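# Lower the oven door fully and release the oven

## Task

Swing the oven's glass door down until it is completely open, with the oven still upright on its feet, and finish with neither arm (nor its wrist-camera cable) in contact with the oven.

## Robot and tools

Robot: two arms, left_arm and right_arm, each ending in a two-finger gripper. The fingers extend along the gripper's own +z axis and close along its y axis. end_effector_position is the point between the finger pads, just under 1 cm behind the tips. If a wrist-camera cable touches the oven, that arm counts as touching it.

Scene frame: the origin is at table-top height, halfway between the two nominal bases. +z is up, +x reaches out over the table, and left_arm sits on the +y side (image left and right do not follow these names). Calibrated bases: left_arm at (+0.032, +0.333, +0.015) m, right_arm at (-0.005, -0.240, +0.044) m, both almost unrotated. Results report each gripper's end_effector_position (m) and end_effector_quat_wxyz in this frame. These readings can be off by a few centimetres, more at long reach.

The 14-number row used by execute_actions and move: every value is in [-1, 1]. Order: dx, dy, dz, rx, ry, rz, opening for left_arm, then the same seven for right_arm. Always send all 14, even if one arm is idle. The six pose numbers are an offset, not a pose: they are measured from that arm's Hand target as it stood when the action or move began, along the Hand target's own axes. Scale: 1.0 = 0.6 m for dx, dy, dz and 180 degrees for rotation; rx, ry, rz together form one rotation vector. opening is absolute: +1 fully open (about 87 mm between pads), 0 roughly 31 to 49 mm, -1 closed. To leave an arm alone, give six zeros and repeat its current opening; a 0 in the opening slot is a real command.

execute_actions(actions, cameras): actions is a list of actions; each action is a list of up to 15 rows, one per 1/30 s control step. A short action repeats its final row until 15 steps are done. Inside one action every row counts from the same start, not from the row before; the next action starts from the new Hand target, so a repeated offset moves again. An empty list returns state plus all camera images. cameras: list of names, ["all"], or []; an unknown name invalidates the call.

move(target, speed, blend, opening_speed, blocking, cameras): target is one 14-number row, or a list of up to 15 rows; all rows count from the same starting Hand targets. Paths are straight; the whole move is capped at 10 s. speed is in m/s, 0.002 to 2.9, default 0.25 (rotation up to twice that in rad/s); one value, or one per target. blend (m) rounds corners of a list; 0 stops at each point. opening_speed is per second on the -1..+1 scale, at least 0.2. blocking=false returns after about 0.5 s while the move continues. The result adds a move: line with the ending (done, off_target, moving, held, fault) and limits such as paced (pose clipped) or held (steps withheld). done means at rest within 10 mm and 2 degrees; neither done nor off_target tells you about contact.

wait(seconds): 0 to 3600, lets the scene run with no new command; returns early if a running move ends. stop(): brakes the running move; braking needs some distance. zoom_image(camera, region): camera is cam_head_left, cam_head_right, cam_left_wrist or cam_right_wrist; region [x0, y0, x1, y1] in pixels, origin top-left, no wider or taller than 504; only cameras in the latest images. finished_scene(scene): ends the scene for good; scene is 1 here.

Result lines: Hand target is the last commanded pose after clipping, the base for the next offsets. Tool commands shows each gripper's present command. grip_measured gives the finger motor's reading on the opening scale. Joint positions (gripper last, 0 closed to 1 open), Joint velocities (may say within noise), Joint torques (offset, noisy; joints 1 to 3 wrap at ±28 N m) and motor temperatures also appear. execute_actions results list positions at some steps.

Behaviour to expect: commanded orientation is clipped to within 40 degrees of the measured one per step. Friction and weight leave the gripper short, low or tilted, especially far out; check after each motion and send the remaining gap as a new offset. A blocked arm keeps pushing; relieve it by commanding a target back past the gripper. Fast moves lag, stray and overshoot. Paths do not avoid obstacles or the other arm. Passing close to an arm's own base can whip its elbow round; route around it. Joint ranges (rad): waist -2.618..3.054, shoulder 0..3.142, elbow 0..3.142 (straight 2.901), wrist pitch -1.571..1.571, wrist yaw -1.571..1.571, wrist roll -2.094..2.094.

Heat: holding loads, stretching out or pushing against something warms motors. MOTOR HOT appears at 75 °C; at 90 °C the arm folds and stays idle; at 100 °C it goes limp.

Cameras: cam_head_left and cam_head_right (504x504) on a fixed bar behind the arms, cam_left_wrist and cam_right_wrist (896x504) on the hands. Calibration data is given per camera; it may be slightly off.

Avoid: letting the door slam or drop freely, hard pushes or strikes on the oven or table, tipping or sliding the oven off the table, arms or grippers colliding with each other, strain on camera cables, and fault stops. Lower the door in a controlled way, then withdraw both grippers clear of the oven.

Each tool is called after "Call:" as name([rows], argument=value, ...), one row to a line, values as JSON.

## Session

Call:
execute_actions(actions=[])

Scene clock: 0.00 s.
left_arm: end_effector_position=(+0.4047, +0.3418, +0.0589) grip_measured=+1.000 end_effector_quat_wxyz=(+0.569, -0.025, +0.821, +0.039) | right_arm: end_effector_position=(+0.3674, -0.2657, +0.0775) grip_measured=+1.000 end_effector_quat_wxyz=(+0.561, +0.052, +0.826, -0.028)
Joint positions: left_arm=[-0.013 1.538 0.332 0.846 -0.124 -0.008 1] | right_arm=[-0.041 1.576 0.332 0.865 0.063 0.037 1]
Joint velocities: within noise
Joint torques (N m): no reading
Motor temperatures (°C): left_arm=[24 32 33 28 25 27 25] | right_arm=[25 27 30 31 25 26 26]
Heat: left arm: 33 °C; right arm: 31 °C.
Hand target: left_arm +0.4099, +0.3416, +0.0681; +0.582, -0.026, +0.812, +0.038 | right_arm +0.3739, -0.2660, +0.0886; +0.576, +0.052, +0.815, -0.028
Tool commands: left_gripper/opening=+1.0 right_gripper/opening=+1.0

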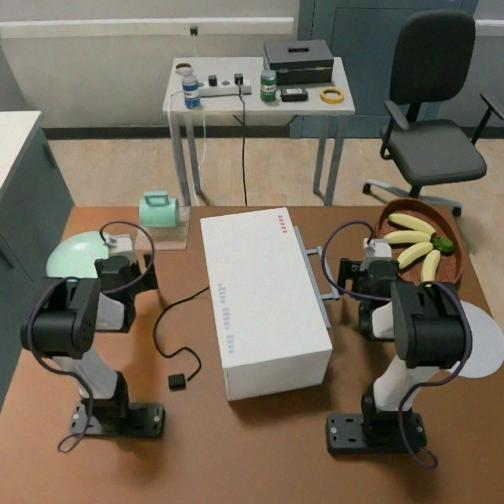

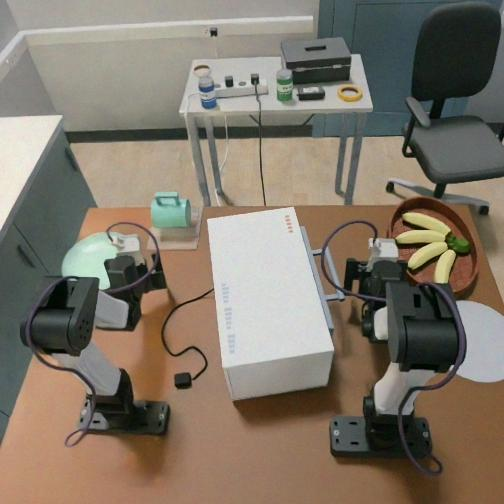

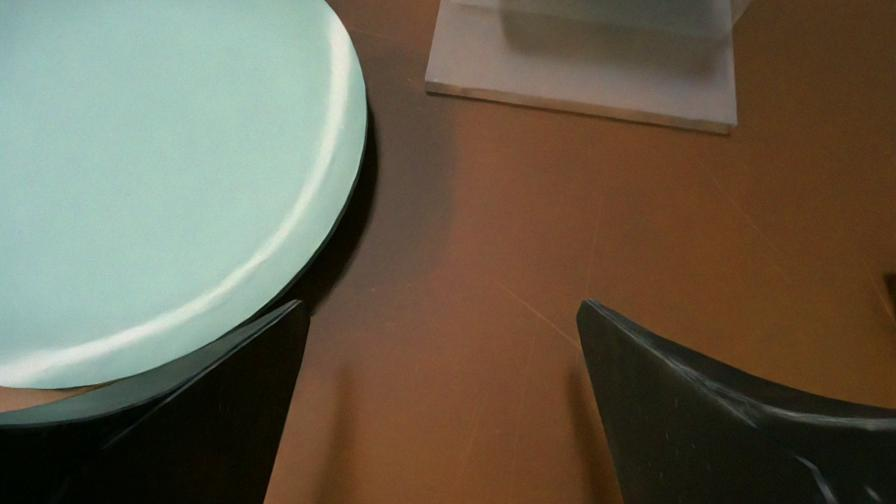

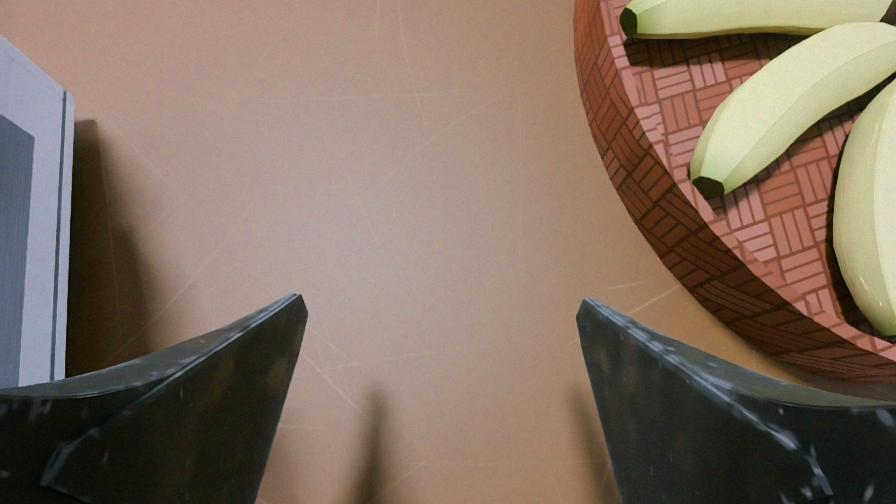

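Call:
zoom_image(camera="cam_head_left", region=[180, 190, 400, 410])

Call:
zoom_image(camera="cam_head_right", region=[190, 190, 410, 410])

Scaled by 2.291.

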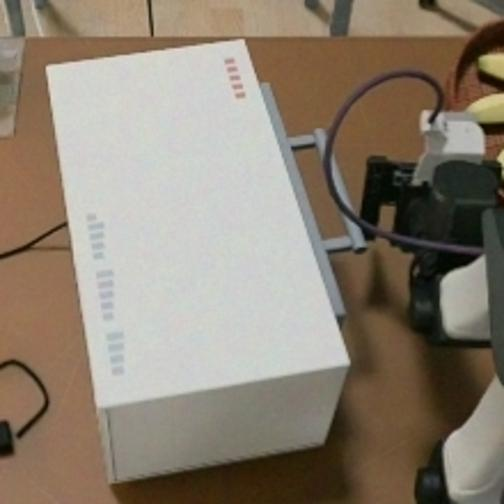

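Scaled by 2.291.

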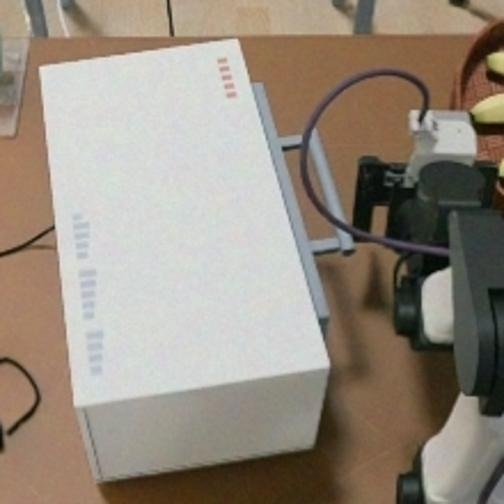

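Call:
zoom_image(camera="cam_right_wrist", region=[0, 0, 300, 400])

Scaled by 1.260.

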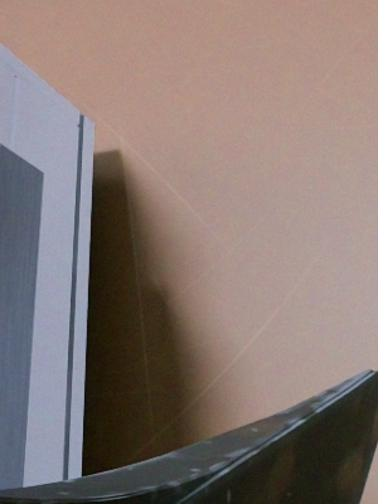

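Call:
move(target=[0,0,0,0,0,0,1, -0.13,-0.115,-0.13,-0.183,0.003,-0.065,1], speed=0.25, cameras=["all"])

Scene clock: 71.90 s.
left_arm: end_effector_position=(+0.4047, +0.3418, +0.0589) grip_measured=+1.000 end_effector_quat_wxyz=(+0.569, -0.025, +0.821, +0.039) | right_arm: end_effector_position=(+0.3108, -0.3275, +0.1742) grip_measured=+1.000 end_effector_quat_wxyz=(+0.545, -0.180, +0.805, +0.149)
Joint positions: left_arm=[-0.013 1.538 0.332 0.846 -0.124 -0.008 1] | right_arm=[-0.706 1.322 0.747 -0.238 -1.051 -0.696 1]
Joint torques (N m): left_arm=[-0.42 -5.89 5.03 2.4 -0.11 0.02] | right_arm=[-0.09 -3.17 9.29 1.41 -0.54 -0.07]
Motor temperatures (°C): left_arm=[24 36 36 34 24 26 25] | right_arm=[25 31 34 41 25 26 25]
Heat: left arm: 36 °C; right arm: 41 °C.
Hand target: left_arm +0.4099, +0.3416, +0.0681; +0.582, -0.026, +0.812, +0.038 | right_arm +0.3187, -0.3304, +0.1873; +0.558, -0.196, +0.793, +0.146
Off the commanded pose: left_arm 0.011 m, 2 deg | right_arm 0.015 m, 3 deg.
move: off_target (right_arm)
cam_right_wrist: T_world_to_cam=[[0.43664, -0.89928, -0.02523, -0.4303], [-0.84991, -0.40315, -0.33929, 0.21201], [0.29495, 0.16959, -0.94034, 0.27122]] pos_world=[0.28808, -0.34748, 0.31612]

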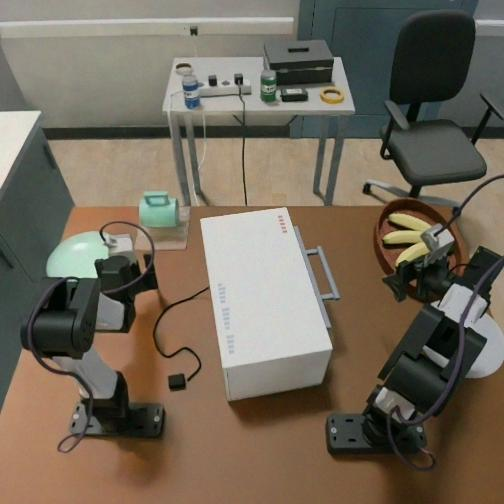

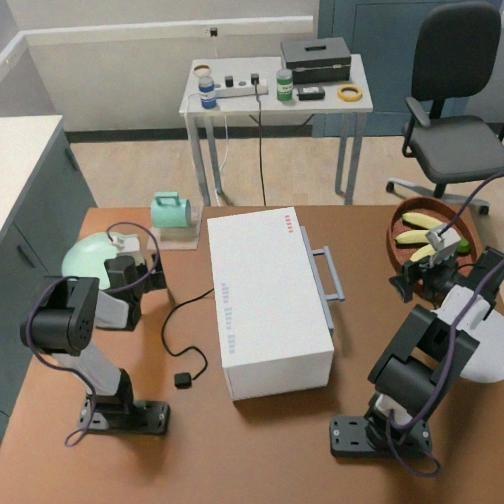

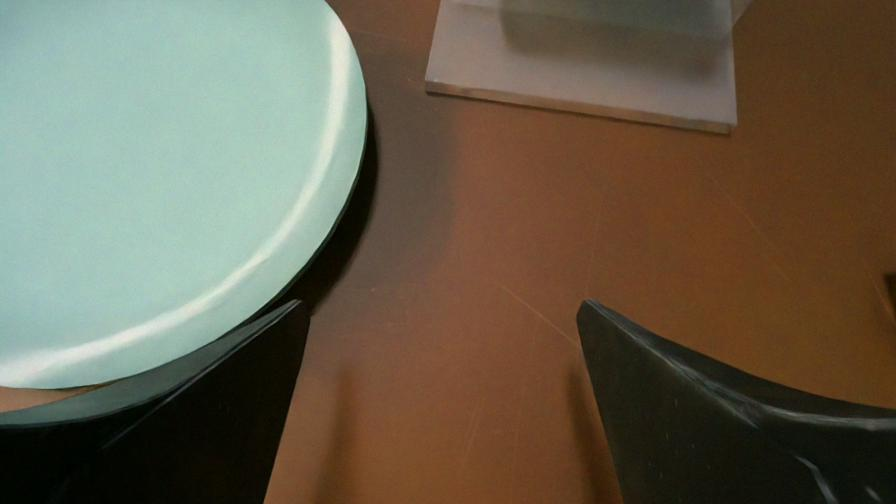

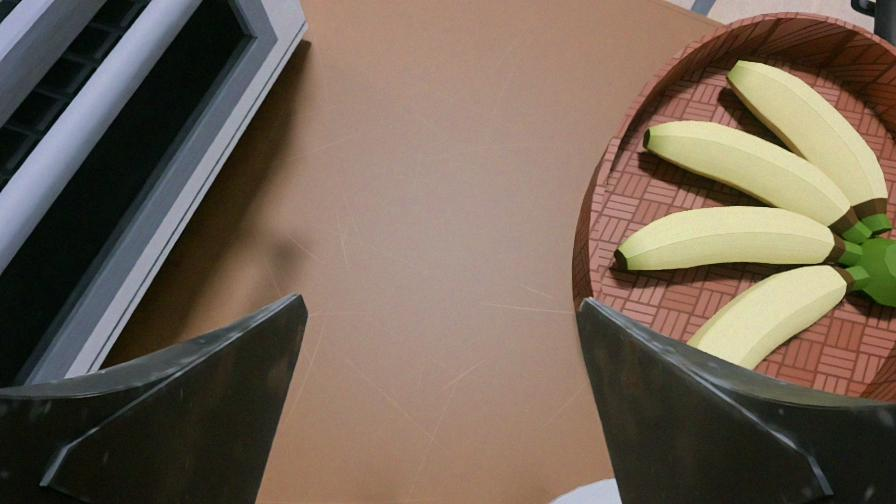

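Call:
zoom_image(camera="cam_head_left", region=[260, 200, 360, 360])

Call:
zoom_image(camera="cam_head_right", region=[260, 200, 360, 360])

Call:
zoom_image(camera="cam_right_wrist", region=[0, 0, 400, 400])

Scaled by 3.150.

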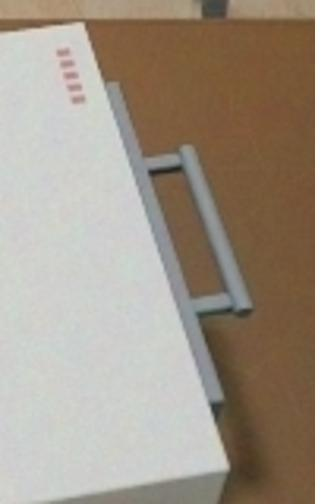

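Scaled by 3.150.

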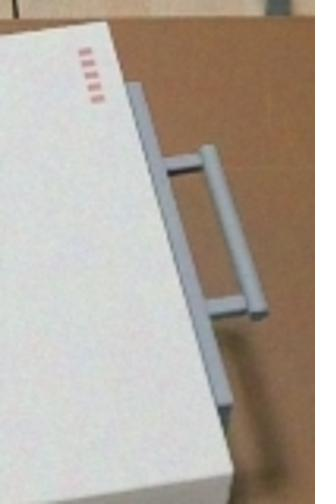

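Scaled by 1.260.

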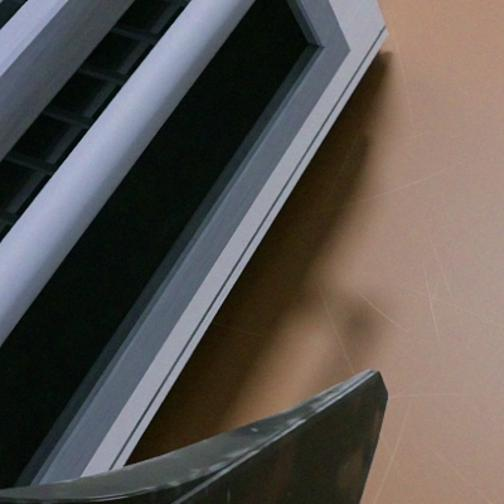

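Call:
zoom_image(camera="cam_head_left", region=[90, 220, 180, 350])

Call:
zoom_image(camera="cam_head_right", region=[370, 180, 504, 400])

Scaled by 3.877.

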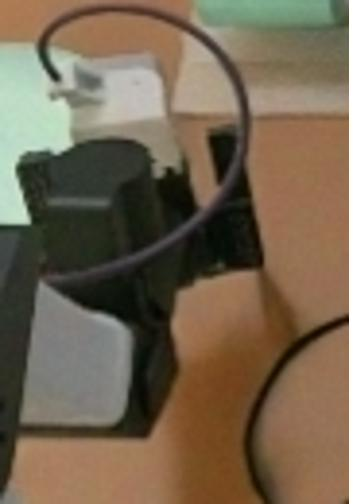

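Scaled by 2.291.

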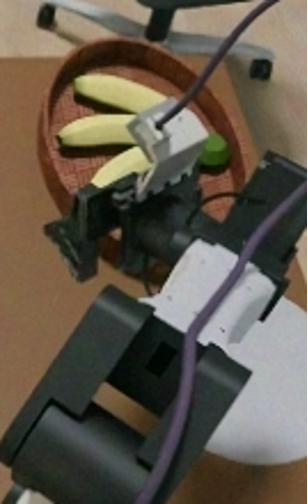

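Call:
move(target=[0,0,0,0,0,0,1, -0.174,0.241,0.0874,0.0626,0.3877,0.0811,-0.25], speed=0.3, cameras=["all"])

Scene clock: 166.27 s.
left_arm: end_effector_position=(+0.4047, +0.3418, +0.0589) grip_measured=+1.000 end_effector_quat_wxyz=(+0.569, -0.025, +0.821, +0.039) | right_arm: end_effector_position=(+0.3207, -0.1639, +0.2643) grip_measured=-0.250 end_effector_quat_wxyz=(+0.095, -0.100, +0.990, +0.018)
Joint positions: left_arm=[-0.013 1.538 0.332 0.846 -0.124 -0.008 1] | right_arm=[0.223 1.876 2.079 -1.581 -0.013 0.02 0.375]
Joint torques (N m): left_arm=[-0.39 -5.78 4.96 2.43 -0.12 0.06] | right_arm=[0.06 -6.79 7.99 0.81 0.19 0.12]
Motor temperatures (°C): left_arm=[24 37 36 36 24 26 25] | right_arm=[25 29 43 36 26 25 25]
Heat: left arm: 37 °C; right arm: 43 °C.
Hand target: left_arm +0.4099, +0.3416, +0.0681; +0.582, -0.026, +0.812, +0.038 | right_arm +0.3250, -0.1640, +0.2701; +0.000, -0.096, +0.995, +0.000
Off the commanded pose: left_arm 0.011 m, 2 deg | right_arm 0.007 m, 11 deg.
joint sent to its limit (right arm) — joint 4 (wrist pitch), lower limit. The joint targets are off in orientation, not in position.
move: off_target (right_arm)
cam_right_wrist: T_world_to_cam=[[0.20721, -0.97827, 0.00762, -0.23334], [-0.77288, -0.15892, 0.61433, 0.08023], [-0.59976, -0.13319, -0.78902, 0.52263]] pos_world=[0.42381, -0.14591, 0.36485]

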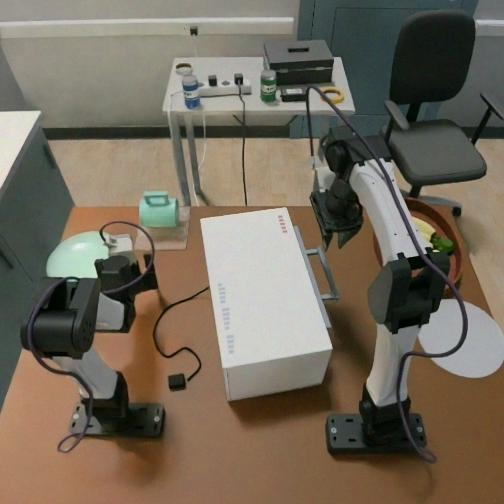

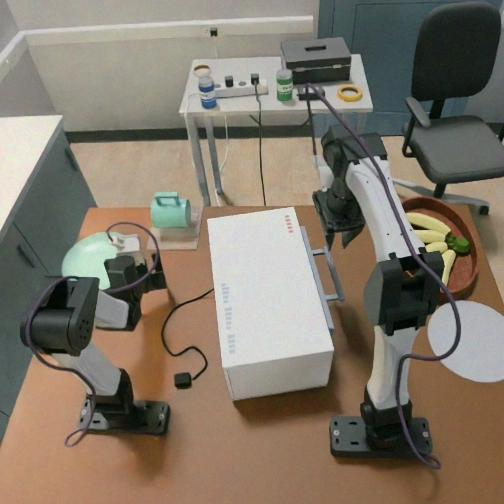

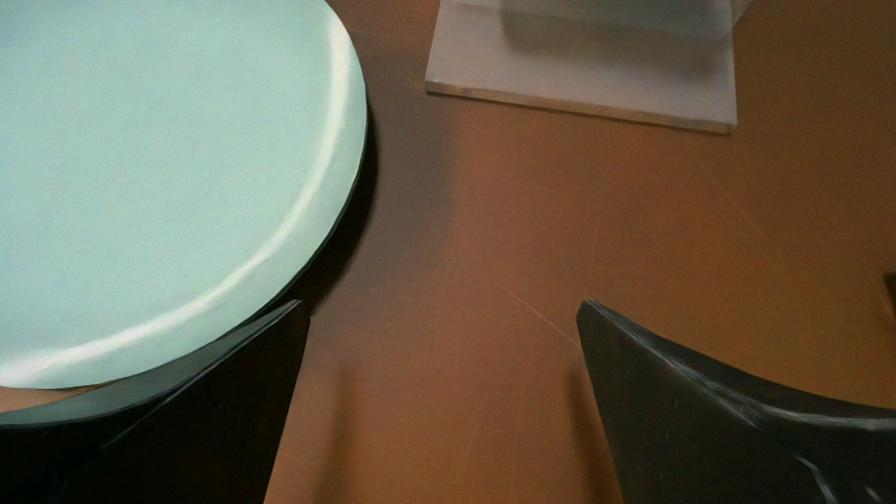

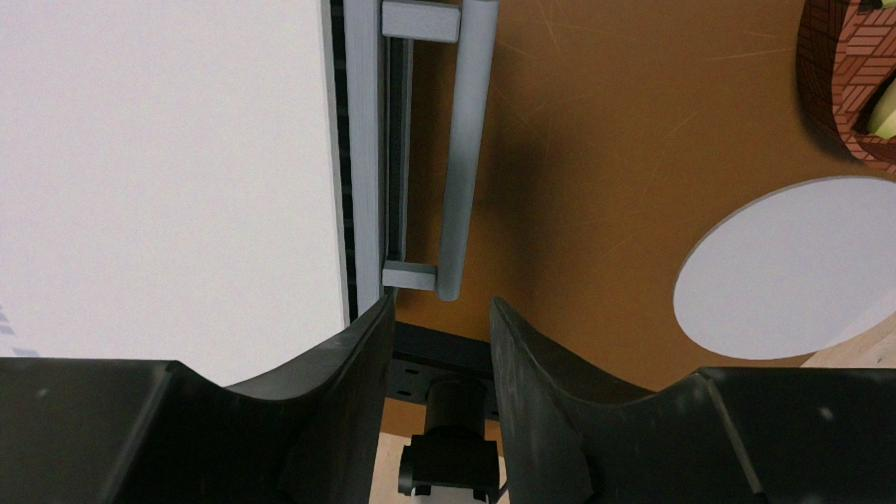

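Call:
zoom_image(camera="cam_head_left", region=[280, 80, 400, 260])

Call:
zoom_image(camera="cam_right_wrist", region=[300, 0, 560, 504])

Scaled by 2.800.

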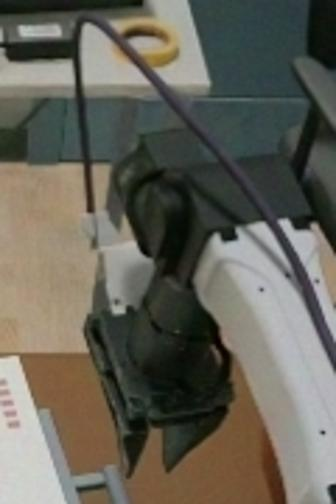

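Scaled by 1.000.

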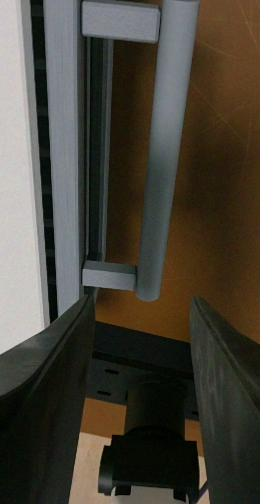

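Call:
move(target=[0,0,0,0,0,0,1, 0,-0.05,0.1018,-0.1667,0,0,-0.25], speed=0.25, cameras=["cam_head_left","cam_right_wrist"])

Scene clock: 250.57 s.
left_arm: end_effector_position=(+0.4047, +0.3418, +0.0589) grip_measured=+1.000 end_effector_quat_wxyz=(+0.569, -0.025, +0.821, +0.039) | right_arm: end_effector_position=(+0.3322, -0.1956, +0.2122) grip_measured=-0.250 end_effector_quat_wxyz=(+0.018, -0.083, +0.967, +0.242)
Joint positions: left_arm=[-0.013 1.538 0.332 0.846 -0.124 -0.008 1] | right_arm=[-0.081 2.029 1.99 -1.582 -0.487 -0.27 0.375]
Joint torques (N m): left_arm=[-0.35 -5.74 5 2.39 -0.1 0.05] | right_arm=[-0.36 -7.73 4.53 0.36 -0.36 -0.06]
Motor temperatures (°C): left_arm=[24 37 36 38 24 25 25] | right_arm=[25 36 48 31 25 25 25]
Heat: left arm: 38 °C; right arm: 48 °C.
Hand target: left_arm +0.4099, +0.3416, +0.0681; +0.582, -0.026, +0.812, +0.038 | right_arm +0.3306, -0.1934, +0.2089; -0.025, -0.092, +0.961, +0.258
Off the commanded pose: left_arm 0.011 m, 2 deg | right_arm 0.004 m, 5 deg.
joint sent to its limit (right arm) — joint 4 (wrist pitch), lower limit. The joint targets are off in orientation, not in position.
move: off_target (right_arm)
cam_right_wrist: T_world_to_cam=[[0.18119, -0.87803, -0.44298, -0.14246], [-0.6453, -0.44605, 0.62018, 0.01626], [-0.74213, 0.17349, -0.64742, 0.56145]] pos_world=[0.45297, -0.21524, 0.2903]

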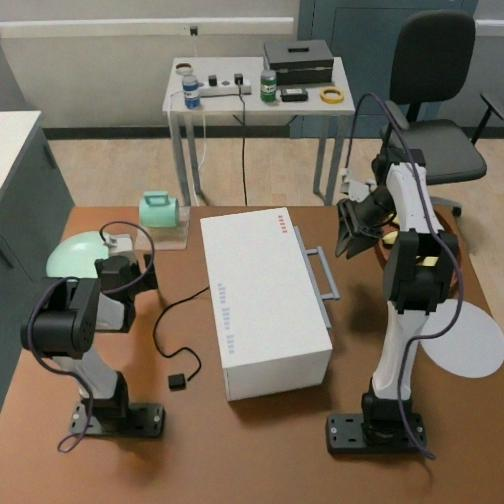

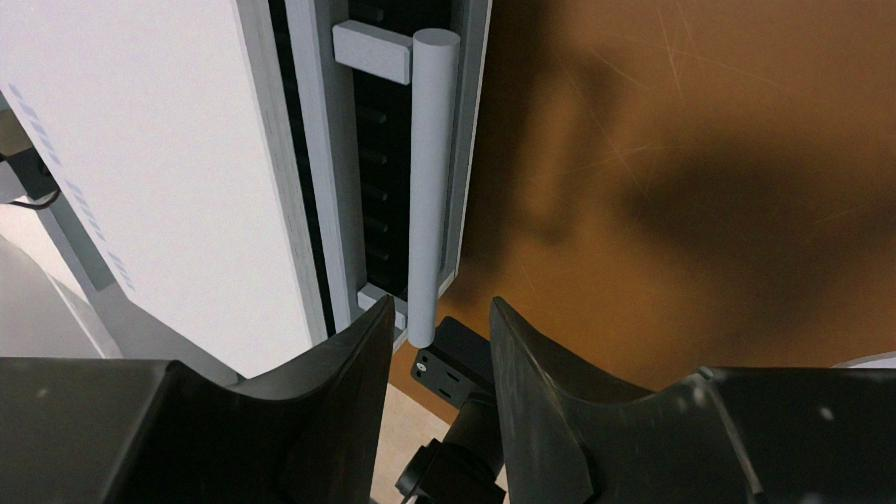

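Call:
move(target=[0,0,0,0,0,0,1, 0.0127,-0.0008,0.085,0,0,0,-0.25], speed=0.1, cameras=["cam_head_left","cam_head_right","cam_right_wrist"])

Scene clock: 273.13 s.
left_arm: end_effector_position=(+0.4047, +0.3418, +0.0589) grip_measured=+1.000 end_effector_quat_wxyz=(+0.569, -0.025, +0.821, +0.039) | right_arm: end_effector_position=(+0.3153, -0.1748, +0.1678) grip_measured=-0.250 end_effector_quat_wxyz=(-0.030, -0.093, +0.963, +0.250)
Joint positions: left_arm=[-0.013 1.538 0.332 0.846 -0.124 -0.008 1] | right_arm=[-0.024 2.029 1.79 -1.464 -0.492 -0.255 0.375]
Joint torques (N m): left_arm=[-0.36 -5.89 4.93 2.39 -0.09 0.05] | right_arm=[0.36 -8.46 4.63 0.53 -0.4 0.07]
Heat: left arm: 38 °C; right arm: 44 °C.
Hand target: left_arm +0.4099, +0.3416, +0.0681; +0.582, -0.026, +0.812, +0.038 | right_arm +0.3183, -0.1702, +0.1645; -0.025, -0.092, +0.961, +0.258
Off the commanded pose: left_arm 0.011 m, 2 deg | right_arm 0.006 m, 1 deg.
move: done
cam_right_wrist: T_world_to_cam=[[0.17841, -0.86622, -0.46672, -0.13387], [-0.56784, -0.47802, 0.67012, 0.00379], [-0.80357, 0.14547, -0.57716, 0.51926]] pos_world=[0.4433, -0.18968, 0.23468]

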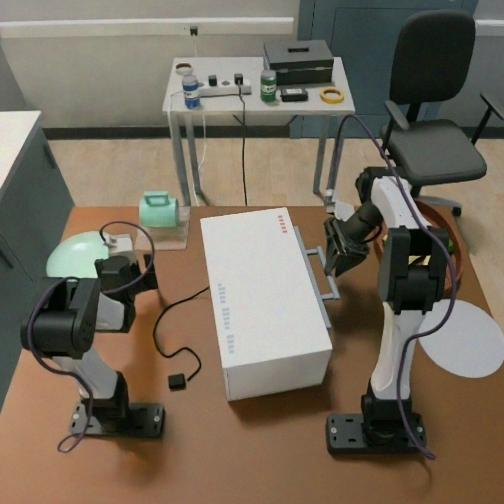

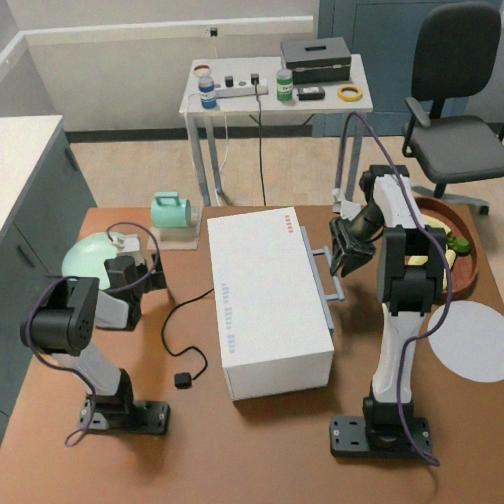

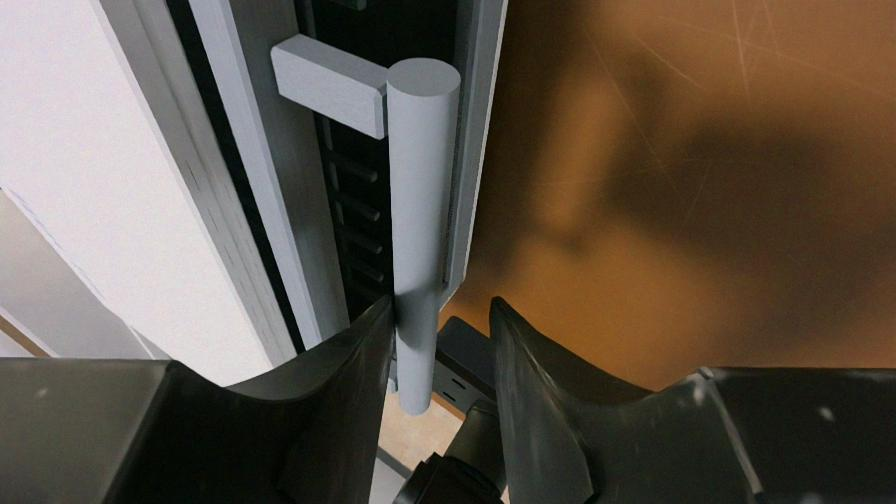

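Call:
move(target=[0,0,0,0,0,0,1, 0,0.008,0.005,0,0,0,-1], speed=0.1, cameras=["cam_right_wrist"])

Scene clock: 286.17 s.
left_arm: end_effector_position=(+0.4047, +0.3418, +0.0589) grip_measured=+1.000 end_effector_quat_wxyz=(+0.569, -0.025, +0.821, +0.039) | right_arm: end_effector_position=(+0.3144, -0.1686, +0.1700) grip_measured=-0.583 end_effector_quat_wxyz=(-0.033, -0.085, +0.961, +0.259)
Joint positions: left_arm=[-0.013 1.538 0.332 0.846 -0.124 -0.008 1] | right_arm=[-0.018 2.029 1.79 -1.467 -0.513 -0.234 0.208]
Joint torques (N m): left_arm=[-0.43 -5.72 4.96 2.42 -0.09 0.03] | right_arm=[1.1 -8.98 3.73 0.62 -0.2 0.05]
Motor temperatures (°C): left_arm=[24 37 36 38 24 25 25] | right_arm=[25 37 41 29 25 25 25]
Heat: left arm: 38 °C; right arm: 41 °C.
Hand target: left_arm +0.4099, +0.3416, +0.0681; +0.582, -0.026, +0.812, +0.038 | right_arm +0.3173, -0.1647, +0.1643; -0.025, -0.092, +0.961, +0.258
Off the commanded pose: left_arm 0.011 m, 2 deg | right_arm 0.007 m, 1 deg.
move: done
cam_right_wrist: T_world_to_cam=[[0.15995, -0.85983, -0.48488, -0.11736], [-0.56656, -0.4822, 0.6682, 0.00401], [-0.80835, 0.16783, -0.56427, 0.52197]] pos_world=[0.44298, -0.18658, 0.23496]

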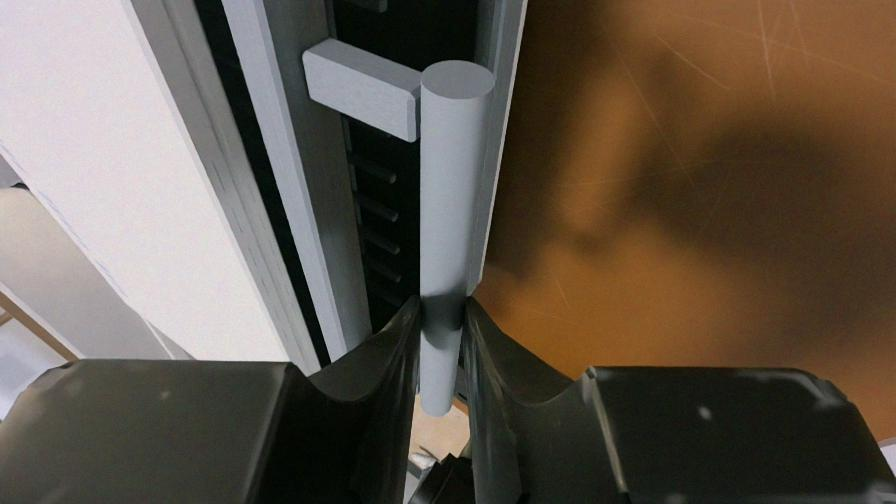

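Call:
move(target=[0,0,0,0,0,0,1, 0,-0.0617,-0.0068,-0.0278,0,0,-1], speed=0.1, cameras=["all"])

Scene clock: 292.37 s.
left_arm: end_effector_position=(+0.4047, +0.3418, +0.0589) grip_measured=+1.000 end_effector_quat_wxyz=(+0.569, -0.025, +0.821, +0.039) | right_arm: end_effector_position=(+0.3163, -0.1884, +0.1595) grip_measured=-0.583 end_effector_quat_wxyz=(-0.036, -0.079, +0.945, +0.316)
Joint positions: left_arm=[-0.013 1.538 0.332 0.846 -0.124 -0.008 1] | right_arm=[-0.115 2.088 1.785 -1.498 -0.611 -0.358 0.208]
Joint torques (N m): left_arm=[-0.35 -5.74 4.96 2.39 -0.13 0.01] | right_arm=[-0.95 -7.25 6.52 0.31 0.1 -0.21]
Heat: left arm: 38 °C; right arm: 41 °C.
Hand target: left_arm +0.4099, +0.3416, +0.0681; +0.582, -0.026, +0.812, +0.038 | right_arm +0.3237, -0.1981, +0.1494; -0.029, -0.091, +0.949, +0.300
Off the commanded pose: left_arm 0.011 m, 2 deg | right_arm 0.016 m, 2 deg.
move: off_target (right_arm)
cam_right_wrist: T_world_to_cam=[[0.1409, -0.79878, -0.58489, -0.1062], [-0.55986, -0.55153, 0.61837, -0.00472], [-0.81652, 0.24033, -0.52491, 0.53083]] pos_world=[0.44576, -0.21501, 0.21944]

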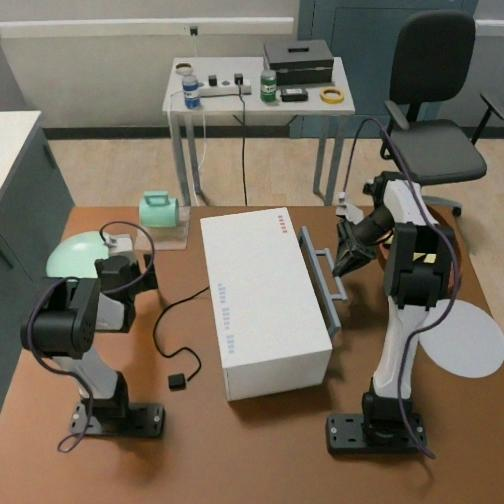

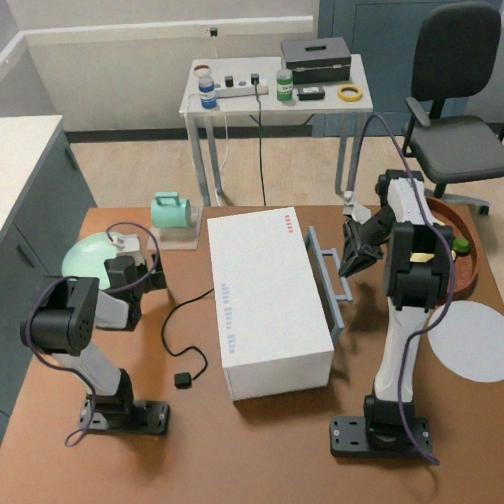

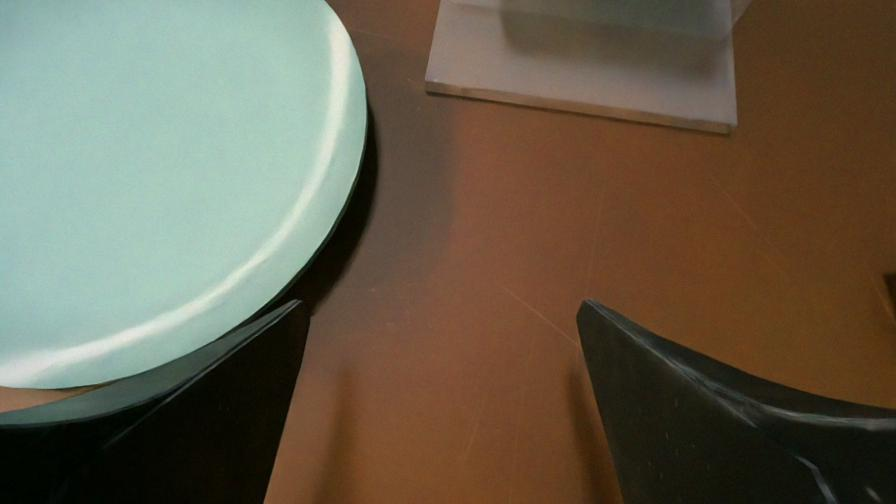

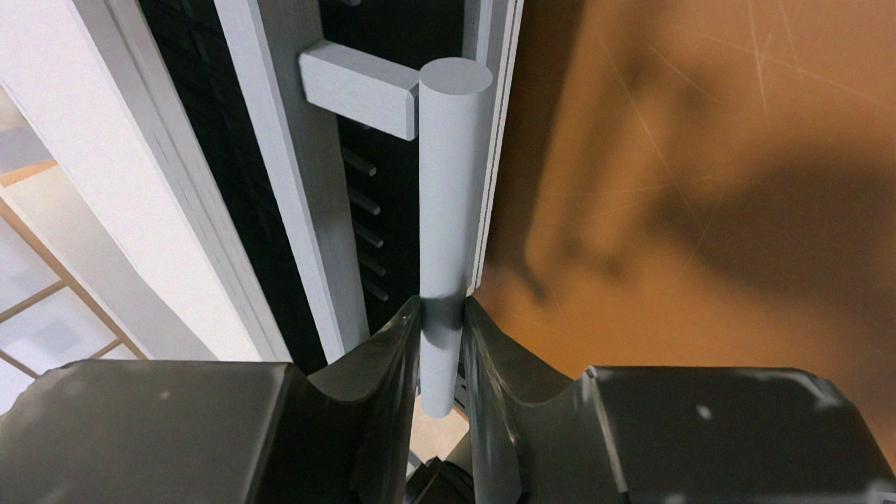

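Call:
move(target=[0,0,0,0,0,0,1, 0,0,0,0,0,0,-0.35], speed=0.1, cameras=["cam_head_left","cam_right_wrist"])

Scene clock: 298.20 s.
left_arm: end_effector_position=(+0.4047, +0.3418, +0.0589) grip_measured=+1.000 end_effector_quat_wxyz=(+0.569, -0.025, +0.821, +0.039) | right_arm: end_effector_position=(+0.3162, -0.1915, +0.1562) grip_measured=-0.350 end_effector_quat_wxyz=(-0.038, -0.082, +0.946, +0.310)
Joint positions: left_arm=[-0.013 1.538 0.332 0.846 -0.124 -0.008 1] | right_arm=[-0.117 2.094 1.785 -1.496 -0.597 -0.367 0.325]
Joint torques (N m): left_arm=[-0.39 -5.76 5.01 2.42 -0.11 0.05] | right_arm=[-0.75 -7.65 6.56 0.31 -0.04 -0.12]
Heat: left arm: 38 °C; right arm: 41 °C.
Hand target: left_arm +0.4099, +0.3416, +0.0681; +0.582, -0.026, +0.812, +0.038 | right_arm +0.3237, -0.1982, +0.1494; -0.029, -0.091, +0.949, +0.300
Off the commanded pose: left_arm 0.011 m, 2 deg | right_arm 0.012 m, 2 deg.
move: done
cam_right_wrist: T_world_to_cam=[[0.14632, -0.80469, -0.57539, -0.11504], [-0.55482, -0.5483, 0.62573, -0.0066], [-0.819, 0.22768, -0.52669, 0.52846]] pos_world=[0.44598, -0.21651, 0.21627]

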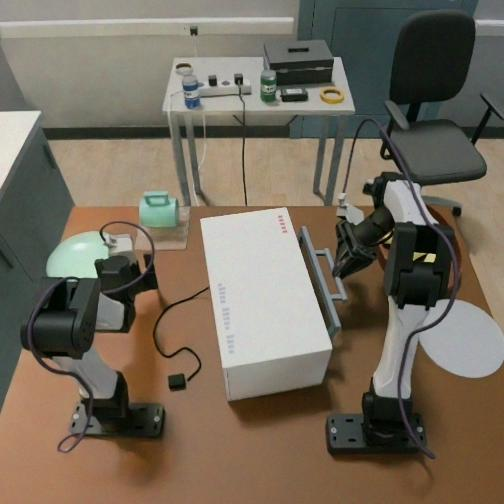

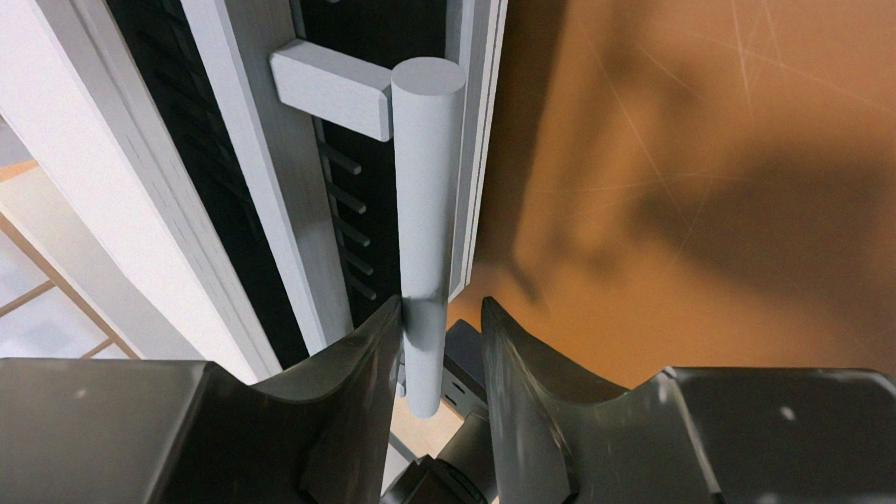

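Call:
move(target=[0,0,0,0,0,0,1, -0.0042,-0.0793,-0.006,-0.0667,0,0,-0.35], speed=0.08, cameras=["cam_head_left","cam_right_wrist"])

Scene clock: 307.43 s.
left_arm: end_effector_position=(+0.4047, +0.3418, +0.0589) grip_measured=+1.000 end_effector_quat_wxyz=(+0.569, -0.025, +0.821, +0.039) | right_arm: end_effector_position=(+0.3276, -0.2383, +0.1222) grip_measured=-0.350 end_effector_quat_wxyz=(-0.034, -0.080, +0.920, +0.381)
Joint positions: left_arm=[-0.013 1.538 0.332 0.846 -0.124 -0.008 1] | right_arm=[-0.277 2.283 1.871 -1.574 -0.688 -0.604 0.325]
Joint torques (N m): left_arm=[-0.47 -5.85 5.08 2.39 -0.1 0.03] | right_arm=[-0.49 -8.91 7.69 -0.31 -0.51 -0.15]
Heat: left arm: 38 °C; right arm: 41 °C.
Hand target: left_arm +0.4099, +0.3416, +0.0681; +0.582, -0.026, +0.812, +0.038 | right_arm +0.3340, -0.2380, +0.1251; -0.038, -0.088, +0.913, +0.397
Off the commanded pose: left_arm 0.011 m, 2 deg | right_arm 0.007 m, 2 deg.
joint sent to its limit (right arm) — joint 4 (wrist pitch), lower limit. The joint targets still meet the commanded pose.
move: done
cam_right_wrist: T_world_to_cam=[[0.13477, -0.70993, -0.69126, -0.13331], [-0.55528, -0.6319, 0.5407, -0.01397], [-0.82067, 0.31098, -0.47937, 0.54523]] pos_world=[0.45766, -0.27302, 0.17677]

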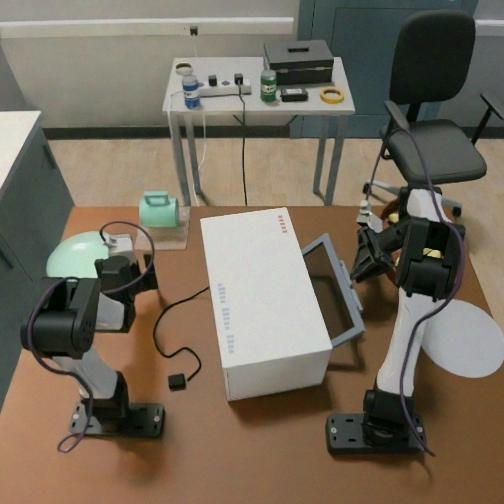

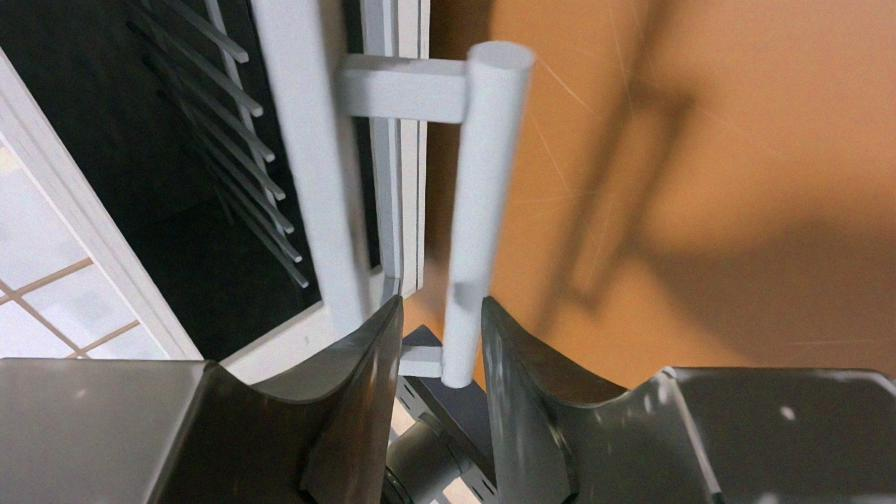

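Call:
wait(seconds=0.1, cameras=["cam_head_left","cam_head_right","cam_right_wrist"])

Scene clock: 310.00 s.
left_arm: end_effector_position=(+0.4047, +0.3418, +0.0589) grip_measured=+1.000 end_effector_quat_wxyz=(+0.569, -0.025, +0.821, +0.039) | right_arm: end_effector_position=(+0.3276, -0.2382, +0.1223) grip_measured=-0.350 end_effector_quat_wxyz=(-0.034, -0.080, +0.920, +0.382)
Joint positions: left_arm=[-0.013 1.538 0.332 0.846 -0.124 -0.008 1] | right_arm=[-0.277 2.283 1.871 -1.574 -0.689 -0.604 0.325]
Joint torques (N m): left_arm=[-0.5 -5.82 4.98 2.38 -0.1 0.04] | right_arm=[-0.36 -8.77 7.69 -0.32 -0.51 -0.1]
Heat: left arm: 38 °C; right arm: 41 °C.
Hand target: left_arm +0.4099, +0.3416, +0.0681; +0.582, -0.026, +0.812, +0.038 | right_arm +0.3340, -0.2380, +0.1251; -0.038, -0.088, +0.913, +0.397
Tool commands: left_gripper/opening=+1.0 right_gripper/opening=-0.35
Off the commanded pose: left_arm 0.011 m, 2 deg | right_arm 0.007 m, 2 deg.
wait: 0.10 s; at rest from the start
cam_right_wrist: T_world_to_cam=[[0.13483, -0.70959, -0.6916, -0.1331], [-0.55519, -0.63222, 0.54043, -0.01404], [-0.82072, 0.31111, -0.4792, 0.54514]] pos_world=[0.45756, -0.27292, 0.17677]

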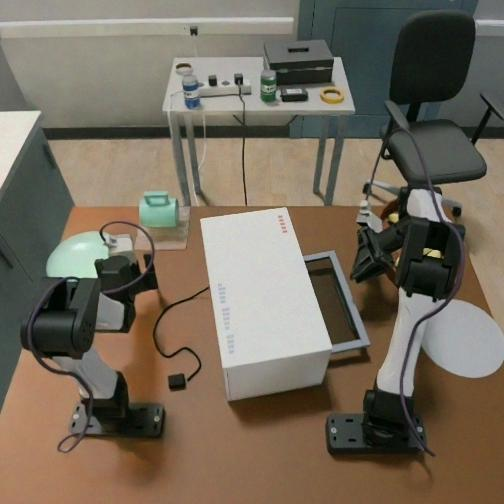

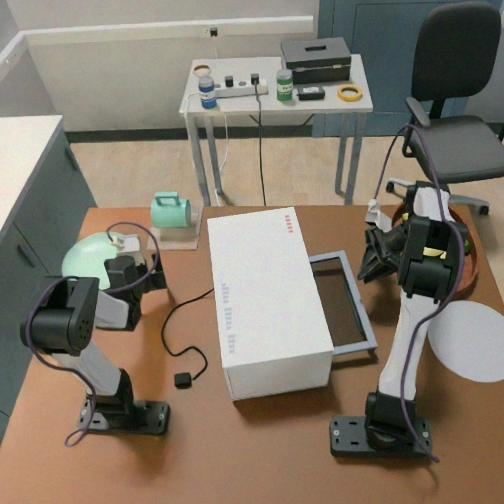

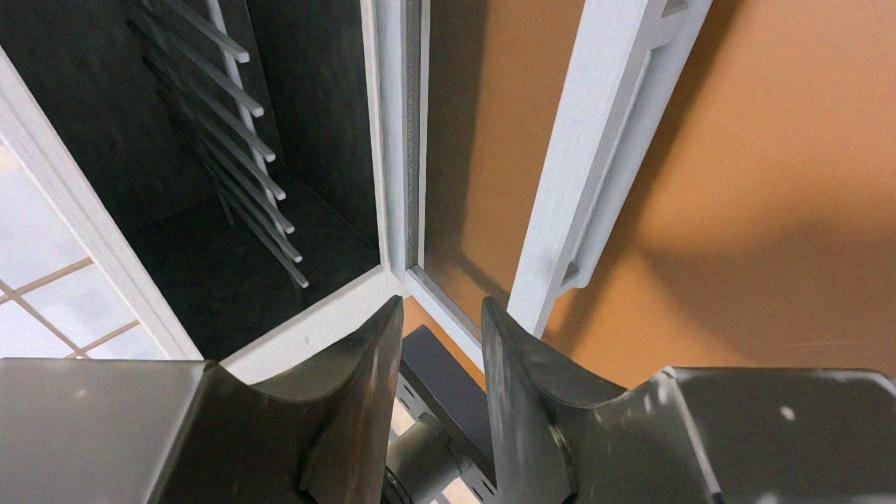

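Call:
wait(seconds=1.5, cameras=["cam_head_left","cam_head_right","cam_right_wrist"])

Scene clock: 314.73 s.
left_arm: end_effector_position=(+0.4047, +0.3418, +0.0589) grip_measured=+1.000 end_effector_quat_wxyz=(+0.569, -0.025, +0.821, +0.039) | right_arm: end_effector_position=(+0.3276, -0.2382, +0.1223) grip_measured=-0.350 end_effector_quat_wxyz=(-0.034, -0.080, +0.920, +0.382)
Joint positions: left_arm=[-0.013 1.538 0.332 0.846 -0.124 -0.008 1] | right_arm=[-0.277 2.283 1.871 -1.574 -0.689 -0.604 0.325]
Joint torques (N m): left_arm=[-0.51 -5.82 5.01 2.43 -0.12 0.04] | right_arm=[-0.38 -8.73 7.66 -0.32 -0.52 -0.1]
Heat: left arm: 38 °C; right arm: 42 °C.
Hand target: left_arm +0.4099, +0.3416, +0.0681; +0.582, -0.026, +0.812, +0.038 | right_arm +0.3340, -0.2380, +0.1251; -0.038, -0.088, +0.913, +0.397
Tool commands: left_gripper/opening=+1.0 right_gripper/opening=-0.35
Off the commanded pose: left_arm 0.011 m, 2 deg | right_arm 0.007 m, 2 deg.
wait: 1.50 s; at rest from the start
cam_right_wrist: T_world_to_cam=[[0.13483, -0.70959, -0.6916, -0.1331], [-0.55519, -0.63222, 0.54043, -0.01404], [-0.82072, 0.31111, -0.4792, 0.54514]] pos_world=[0.45756, -0.27292, 0.17677]

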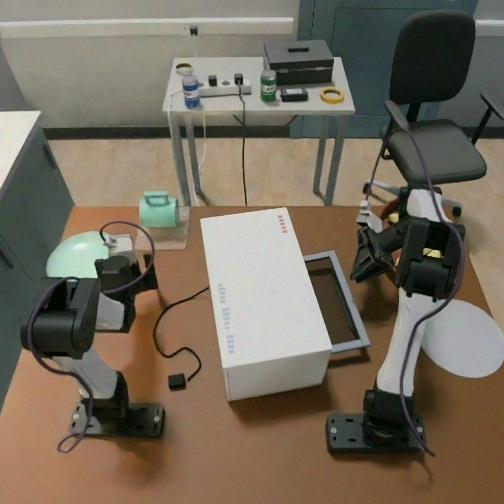

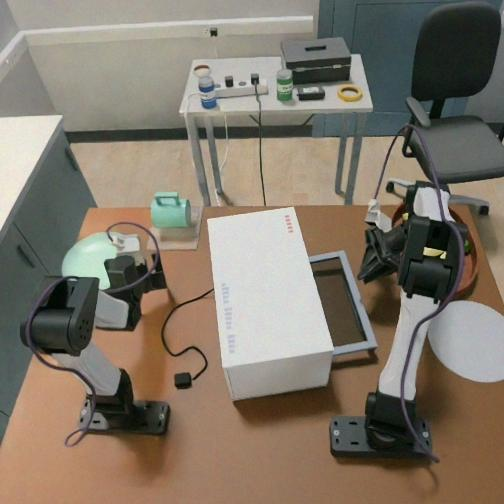

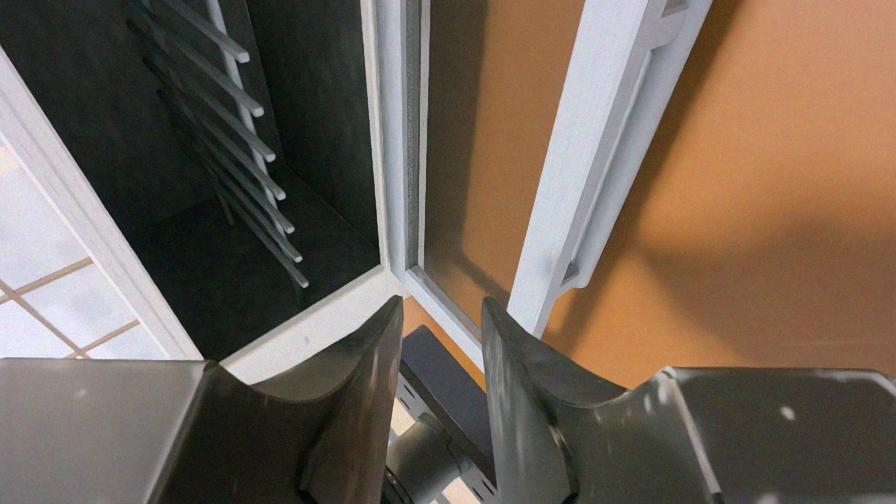

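Call:
zoom_image(camera="cam_head_left", region=[290, 230, 400, 380])

Call:
zoom_image(camera="cam_head_right", region=[290, 230, 400, 380])

Scaled by 3.360.

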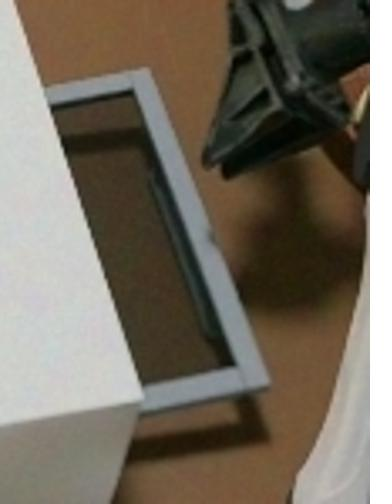

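Scaled by 3.360.

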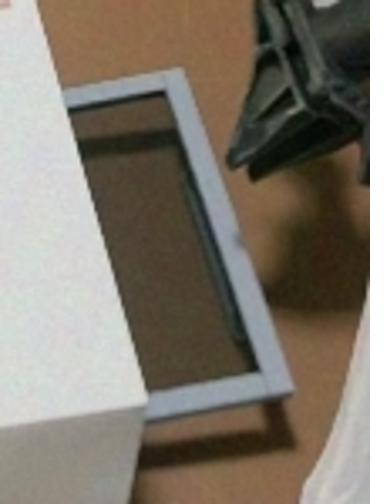

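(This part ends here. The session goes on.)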